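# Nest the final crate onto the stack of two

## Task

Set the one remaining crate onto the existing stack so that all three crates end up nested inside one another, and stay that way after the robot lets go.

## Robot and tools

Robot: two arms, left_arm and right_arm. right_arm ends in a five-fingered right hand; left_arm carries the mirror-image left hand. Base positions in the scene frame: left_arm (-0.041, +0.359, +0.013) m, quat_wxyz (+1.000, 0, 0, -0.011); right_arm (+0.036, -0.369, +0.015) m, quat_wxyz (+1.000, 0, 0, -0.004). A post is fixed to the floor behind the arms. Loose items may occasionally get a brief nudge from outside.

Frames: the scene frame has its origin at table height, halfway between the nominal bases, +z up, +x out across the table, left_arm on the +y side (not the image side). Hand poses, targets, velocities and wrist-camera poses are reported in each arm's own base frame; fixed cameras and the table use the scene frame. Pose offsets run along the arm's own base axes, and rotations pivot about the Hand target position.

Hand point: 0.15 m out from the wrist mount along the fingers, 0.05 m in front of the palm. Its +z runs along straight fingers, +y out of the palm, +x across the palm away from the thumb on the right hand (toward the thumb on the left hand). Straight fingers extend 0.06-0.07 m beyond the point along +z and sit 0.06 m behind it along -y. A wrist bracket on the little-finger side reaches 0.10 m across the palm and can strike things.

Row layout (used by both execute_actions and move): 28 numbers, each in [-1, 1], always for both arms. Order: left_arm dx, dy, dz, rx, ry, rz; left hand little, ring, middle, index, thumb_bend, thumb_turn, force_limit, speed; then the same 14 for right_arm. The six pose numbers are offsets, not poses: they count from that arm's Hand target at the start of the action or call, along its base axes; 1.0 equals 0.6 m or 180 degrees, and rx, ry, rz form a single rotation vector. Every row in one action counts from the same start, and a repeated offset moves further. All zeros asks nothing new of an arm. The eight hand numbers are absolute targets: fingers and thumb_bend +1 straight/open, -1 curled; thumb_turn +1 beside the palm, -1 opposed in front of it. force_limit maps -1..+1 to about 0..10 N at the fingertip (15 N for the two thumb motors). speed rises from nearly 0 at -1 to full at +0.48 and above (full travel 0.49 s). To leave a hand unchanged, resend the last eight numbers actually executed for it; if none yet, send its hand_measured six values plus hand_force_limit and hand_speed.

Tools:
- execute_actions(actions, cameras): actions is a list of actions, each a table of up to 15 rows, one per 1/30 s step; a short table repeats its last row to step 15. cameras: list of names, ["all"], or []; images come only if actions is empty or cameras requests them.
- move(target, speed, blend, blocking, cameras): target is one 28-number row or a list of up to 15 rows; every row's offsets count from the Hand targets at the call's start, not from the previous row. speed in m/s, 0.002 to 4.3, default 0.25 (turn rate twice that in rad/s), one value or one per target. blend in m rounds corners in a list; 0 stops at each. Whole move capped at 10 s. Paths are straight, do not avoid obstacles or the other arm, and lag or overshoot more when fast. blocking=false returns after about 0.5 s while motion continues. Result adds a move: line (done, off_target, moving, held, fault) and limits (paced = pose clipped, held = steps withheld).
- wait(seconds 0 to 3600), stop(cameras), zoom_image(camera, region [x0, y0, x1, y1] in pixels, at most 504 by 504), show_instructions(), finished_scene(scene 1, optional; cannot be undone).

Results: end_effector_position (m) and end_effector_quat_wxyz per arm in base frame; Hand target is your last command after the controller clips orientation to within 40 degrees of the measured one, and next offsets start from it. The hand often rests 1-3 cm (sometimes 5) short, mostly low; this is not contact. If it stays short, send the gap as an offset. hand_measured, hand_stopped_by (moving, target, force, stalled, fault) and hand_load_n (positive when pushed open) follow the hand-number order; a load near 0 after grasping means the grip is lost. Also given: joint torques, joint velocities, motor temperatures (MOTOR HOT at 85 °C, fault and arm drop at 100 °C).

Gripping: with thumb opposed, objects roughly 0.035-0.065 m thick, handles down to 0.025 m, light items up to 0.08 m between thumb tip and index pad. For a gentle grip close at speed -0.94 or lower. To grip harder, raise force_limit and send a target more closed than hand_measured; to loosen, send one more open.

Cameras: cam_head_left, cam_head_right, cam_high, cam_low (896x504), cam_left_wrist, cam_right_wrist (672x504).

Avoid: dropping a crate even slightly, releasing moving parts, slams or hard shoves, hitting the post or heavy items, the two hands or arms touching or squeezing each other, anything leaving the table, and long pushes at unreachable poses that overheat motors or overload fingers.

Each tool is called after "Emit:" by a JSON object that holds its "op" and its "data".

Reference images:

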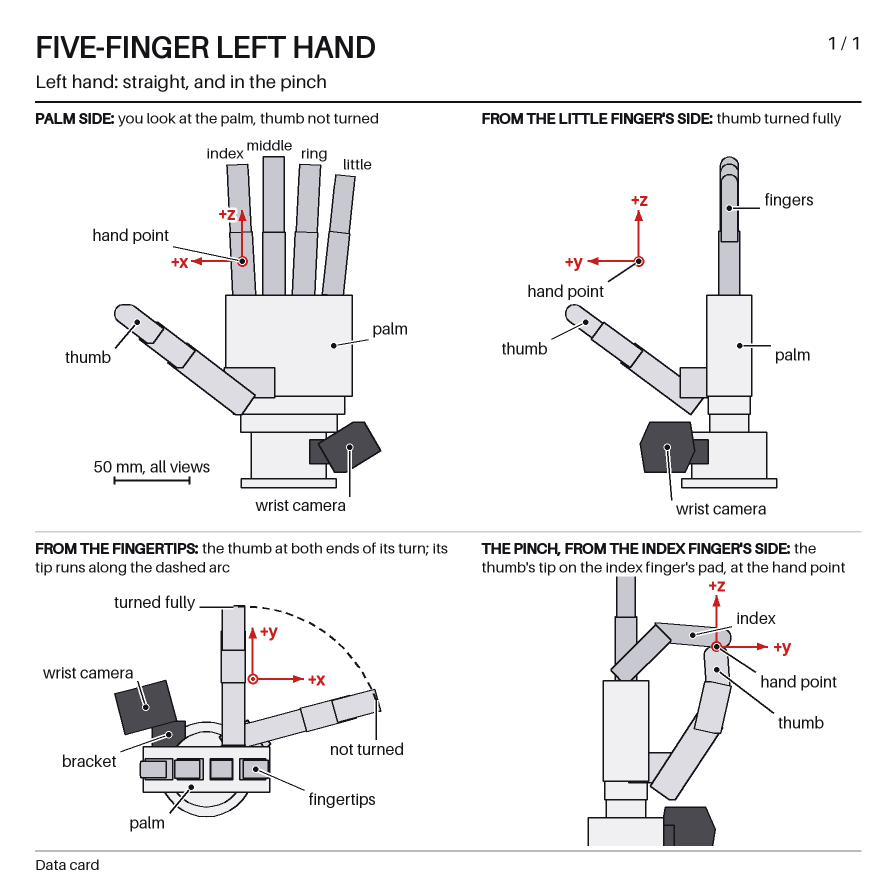

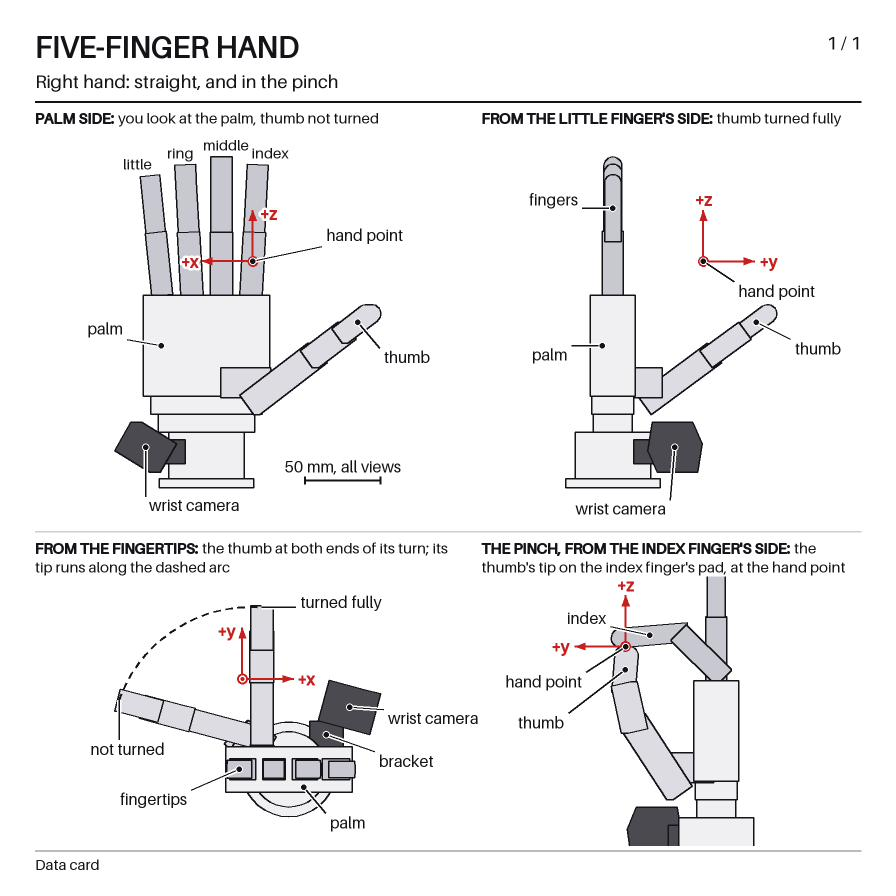

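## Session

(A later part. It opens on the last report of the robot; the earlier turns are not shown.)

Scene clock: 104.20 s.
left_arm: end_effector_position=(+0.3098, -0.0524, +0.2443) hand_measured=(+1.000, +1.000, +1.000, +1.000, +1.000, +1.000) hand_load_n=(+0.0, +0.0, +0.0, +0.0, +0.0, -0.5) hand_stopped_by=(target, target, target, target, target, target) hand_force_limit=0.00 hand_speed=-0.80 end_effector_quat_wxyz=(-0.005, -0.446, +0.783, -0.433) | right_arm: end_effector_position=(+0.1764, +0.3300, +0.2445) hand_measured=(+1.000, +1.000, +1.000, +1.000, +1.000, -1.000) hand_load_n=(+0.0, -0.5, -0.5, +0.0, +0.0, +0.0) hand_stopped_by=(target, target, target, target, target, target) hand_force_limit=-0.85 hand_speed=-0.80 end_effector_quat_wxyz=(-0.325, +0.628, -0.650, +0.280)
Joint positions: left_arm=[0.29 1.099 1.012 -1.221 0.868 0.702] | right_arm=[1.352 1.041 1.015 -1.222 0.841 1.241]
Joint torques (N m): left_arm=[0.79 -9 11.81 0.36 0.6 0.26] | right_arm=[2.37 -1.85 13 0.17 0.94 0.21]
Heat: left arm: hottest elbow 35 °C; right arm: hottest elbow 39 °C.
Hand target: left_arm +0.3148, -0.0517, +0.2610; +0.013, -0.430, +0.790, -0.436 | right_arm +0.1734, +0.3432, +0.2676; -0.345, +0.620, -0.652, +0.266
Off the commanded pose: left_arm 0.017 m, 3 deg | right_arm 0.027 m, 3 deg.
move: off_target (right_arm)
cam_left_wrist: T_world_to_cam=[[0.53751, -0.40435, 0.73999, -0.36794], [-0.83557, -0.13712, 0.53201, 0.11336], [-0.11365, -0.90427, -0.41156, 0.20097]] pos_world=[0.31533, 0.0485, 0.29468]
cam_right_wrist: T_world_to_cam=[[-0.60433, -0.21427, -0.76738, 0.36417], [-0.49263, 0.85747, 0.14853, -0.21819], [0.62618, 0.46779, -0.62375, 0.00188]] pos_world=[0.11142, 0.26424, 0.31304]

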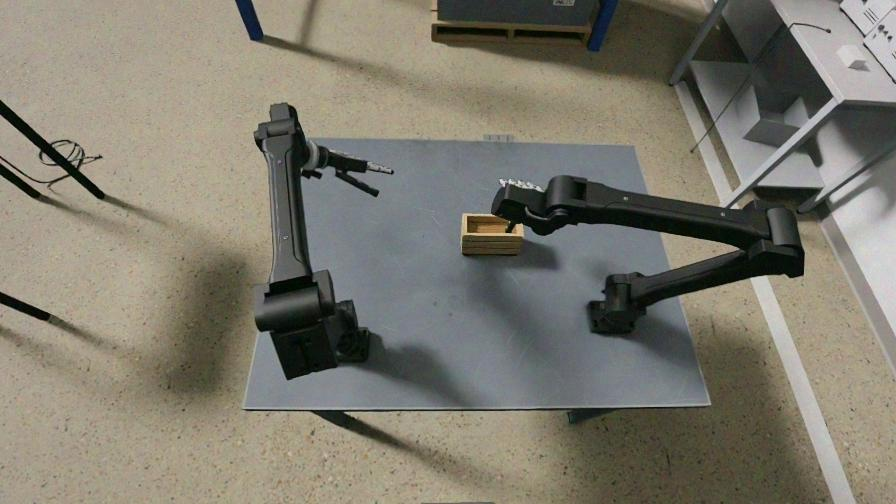

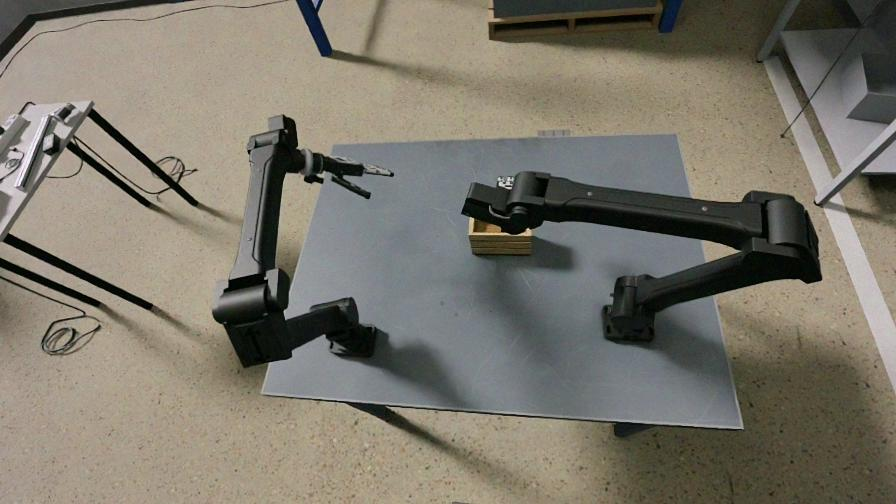

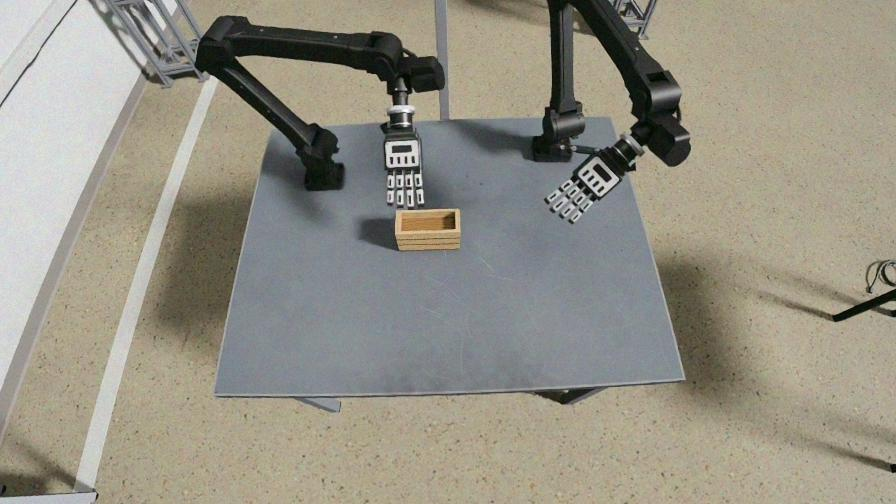

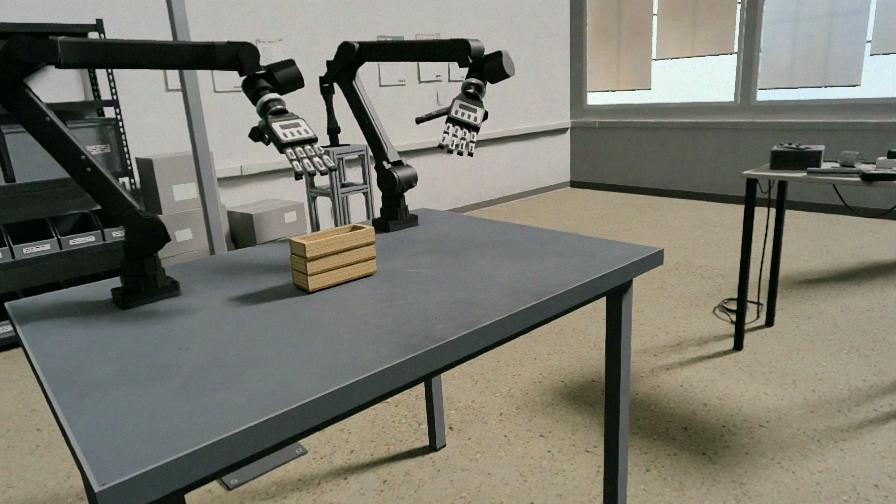

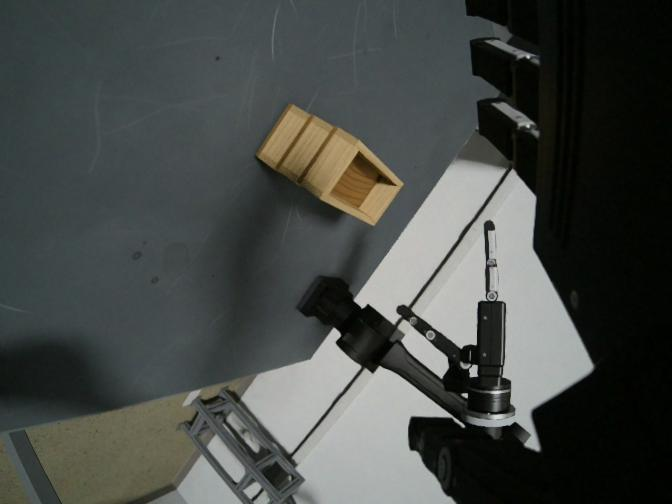

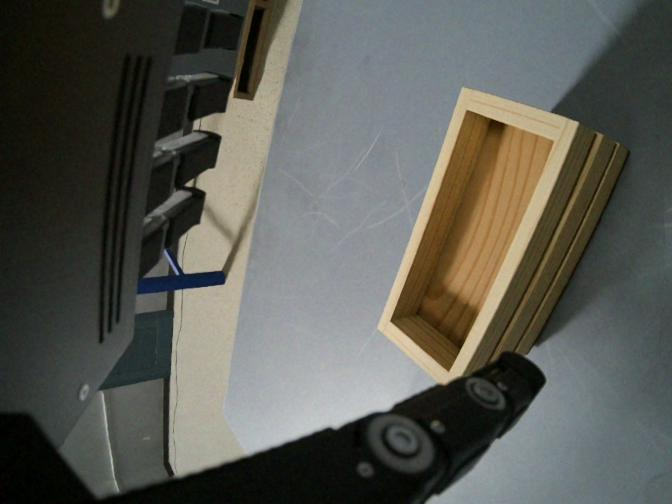

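Emit:
{"op": "move", "data": {"target": [0,0,0,0,0,0,1,1,1,1,1,1,0,-0.8,-0.08,-0.2,-0.05,0,0,0,1,1,1,1,1.0,-1,-0.85,-0.8], "speed": 0.2, "cameras": ["cam_right_wrist","cam_low"]}}

Scene clock: 111.03 s.
left_arm: end_effector_position=(+0.3098, -0.0524, +0.2443) hand_measured=(+1.000, +1.000, +1.000, +1.000, +1.000, +1.000) hand_load_n=(+0.0, +0.0, +0.0, +0.0, +0.0, -0.5) hand_stopped_by=(target, target, target, target, target, target) hand_force_limit=0.00 hand_speed=-0.80 end_effector_quat_wxyz=(-0.005, -0.446, +0.783, -0.433) | right_arm: end_effector_position=(+0.1285, +0.2205, +0.2347) hand_measured=(+1.000, +1.000, +1.000, +1.000, +1.000, -1.000) hand_load_n=(+0.0, -0.5, +0.0, +0.0, +0.0, +0.0) hand_stopped_by=(target, target, target, target, target, target) hand_force_limit=-0.85 hand_speed=-0.80 end_effector_quat_wxyz=(-0.341, +0.619, -0.654, +0.269)
Joint positions: left_arm=[0.29 1.099 1.012 -1.221 0.868 0.702] | right_arm=[1.487 0.701 0.817 -1.472 0.88 1.44]
Joint torques (N m): left_arm=[0.21 -9.7 11.89 0.35 0.63 0.29] | right_arm=[2.37 2.2 9.37 0.01 0.98 0.19]
Heat: left arm: hottest elbow 36 °C; right arm: hottest elbow 39 °C.
Hand target: left_arm +0.3148, -0.0517, +0.2610; +0.013, -0.430, +0.790, -0.436 | right_arm +0.1255, +0.2232, +0.2377; -0.345, +0.620, -0.652, +0.266
Off the commanded pose: left_arm 0.017 m, 3 deg | right_arm 0.005 m, 1 deg.
move: done
cam_right_wrist: T_world_to_cam=[[-0.5972, -0.18086, -0.78143, 0.29922], [-0.49351, 0.85086, 0.18024, -0.15233], [0.63229, 0.49329, -0.59739, 0.06436]] pos_world=[0.06283, 0.15198, 0.29972]
Images, in order (width x height): cam_low 896x504, cam_right_wrist 672x504.

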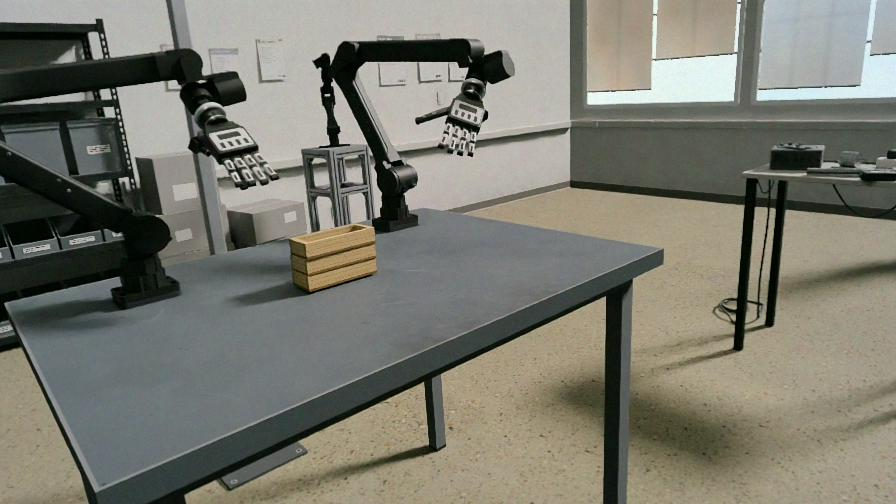

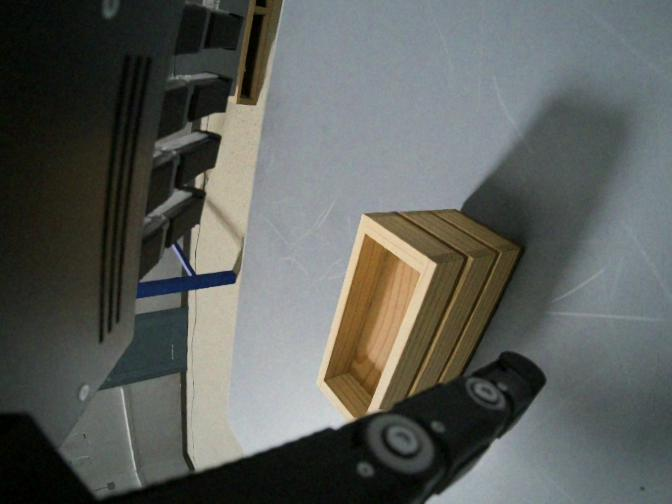

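Emit:
{"op": "execute_actions", "data": {"actions": [], "cameras": ["cam_right_wrist","cam_low"]}}

Emit:
{"op": "zoom_image", "data": {"camera": "cam_right_wrist", "region": [330, 190, 540, 340]}}

Scene clock: 111.70 s.
left_arm: end_effector_position=(+0.3098, -0.0524, +0.2443) hand_measured=(+1.000, +1.000, +1.000, +1.000, +1.000, +1.000) hand_load_n=(+0.0, +0.0, +0.0, +0.0, +0.0, +0.0) hand_stopped_by=(target, target, target, target, target, target) hand_force_limit=0.00 hand_speed=-0.80 end_effector_quat_wxyz=(-0.005, -0.446, +0.783, -0.433) | right_arm: end_effector_position=(+0.1286, +0.2206, +0.2347) hand_measured=(+1.000, +1.000, +1.000, +1.000, +1.000, -1.000) hand_load_n=(+0.0, +0.0, +0.0, +0.0, +0.0, +0.0) hand_stopped_by=(target, target, target, target, target, target) hand_force_limit=-0.85 hand_speed=-0.80 end_effector_quat_wxyz=(-0.341, +0.619, -0.654, +0.269)
Joint positions: left_arm=[0.29 1.099 1.012 -1.221 0.868 0.702] | right_arm=[1.487 0.701 0.817 -1.472 0.88 1.44]
Joint velocities: within noise
Joint torques (N m): left_arm=[0.32 -9.35 11.89 0.43 0.65 0.26] | right_arm=[2.37 2.2 9.37 0.02 0.98 0.19]
Motor temperatures (°C): left_arm=[30 26 36 26 25 23] | right_arm=[30 29 39 26 27 28]
Heat: left arm: hottest elbow 36 °C; right arm: hottest elbow 39 °C.
Hand target: left_arm +0.3148, -0.0517, +0.2610; +0.013, -0.430, +0.790, -0.436 | right_arm +0.1255, +0.2232, +0.2377; -0.345, +0.620, -0.652, +0.266
Off the commanded pose: left_arm 0.017 m, 3 deg | right_arm 0.005 m, 1 deg.
camera_calibration:
cam_right_wrist: T_world_to_cam=[[-0.5973, -0.18006, -0.78154, 0.29913], [-0.4931, 0.85097, 0.18081, -0.15254], [0.63252, 0.49338, -0.59708, 0.06424]] pos_world=[0.06283, 0.15198, 0.29972]
Images, in order (width x height): cam_low 896x504, cam_right_wrist 672x504.

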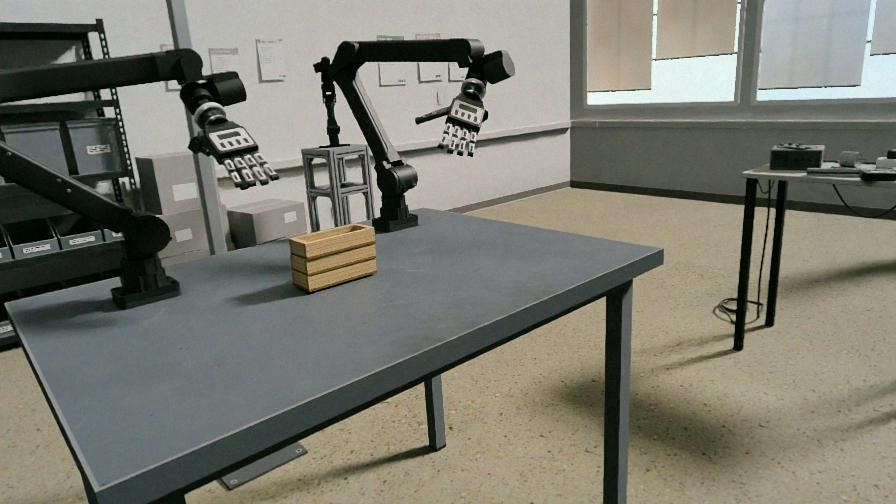

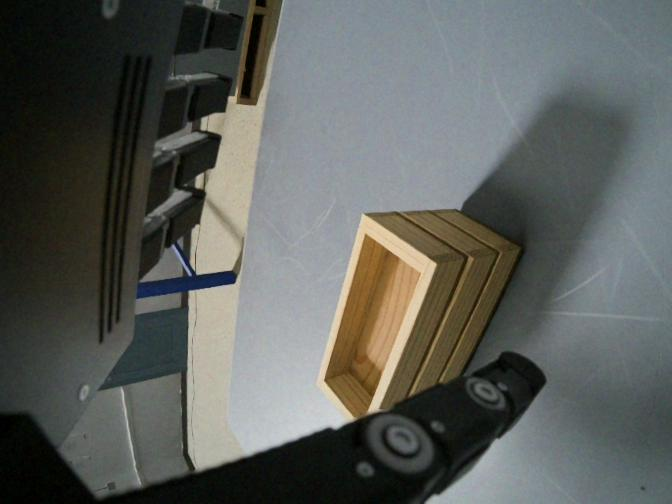

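Scaled by 2.400 from the camera's image (finer frame: 960x720).

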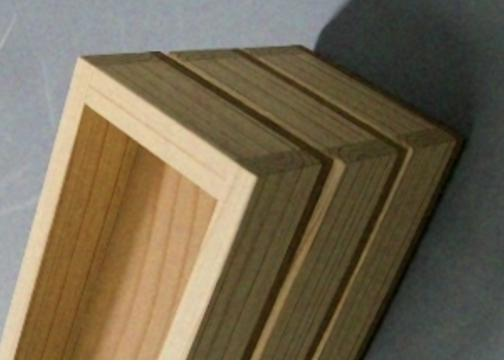

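Emit:
{"op": "zoom_image", "data": {"camera": "cam_right_wrist", "region": [430, 220, 530, 300]}}

Emit:
{"op": "zoom_image", "data": {"camera": "cam_low", "region": [280, 215, 390, 300]}}

Scaled by 5.040 from the camera's image (finer frame: 960x720).

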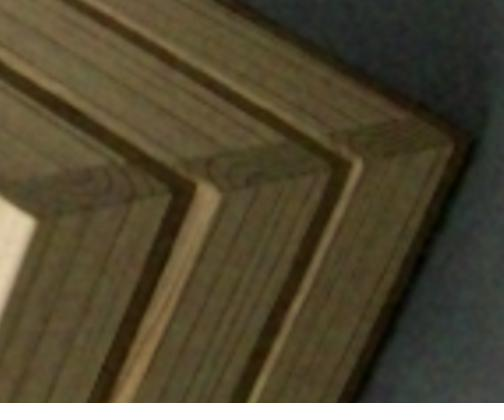

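Scaled by 4.582.

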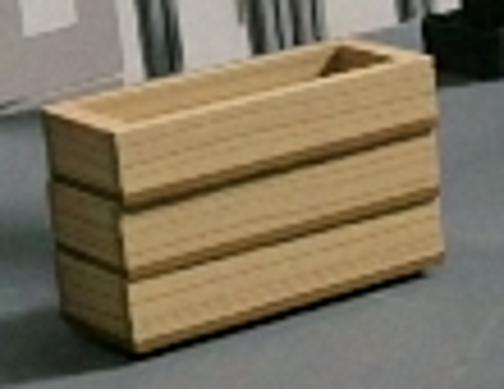

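Emit:
{"op": "zoom_image", "data": {"camera": "cam_right_wrist", "region": [400, 290, 500, 390]}}

Scaled by 5.040 from the camera's image (finer frame: 960x720).

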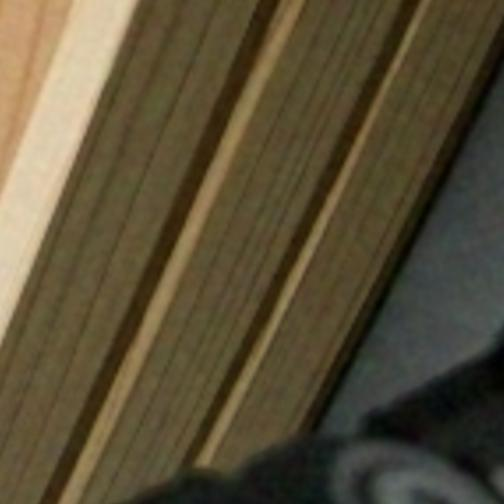

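Emit:
{"op": "finished_scene", "data": {}}

The scene is finished: the task was done.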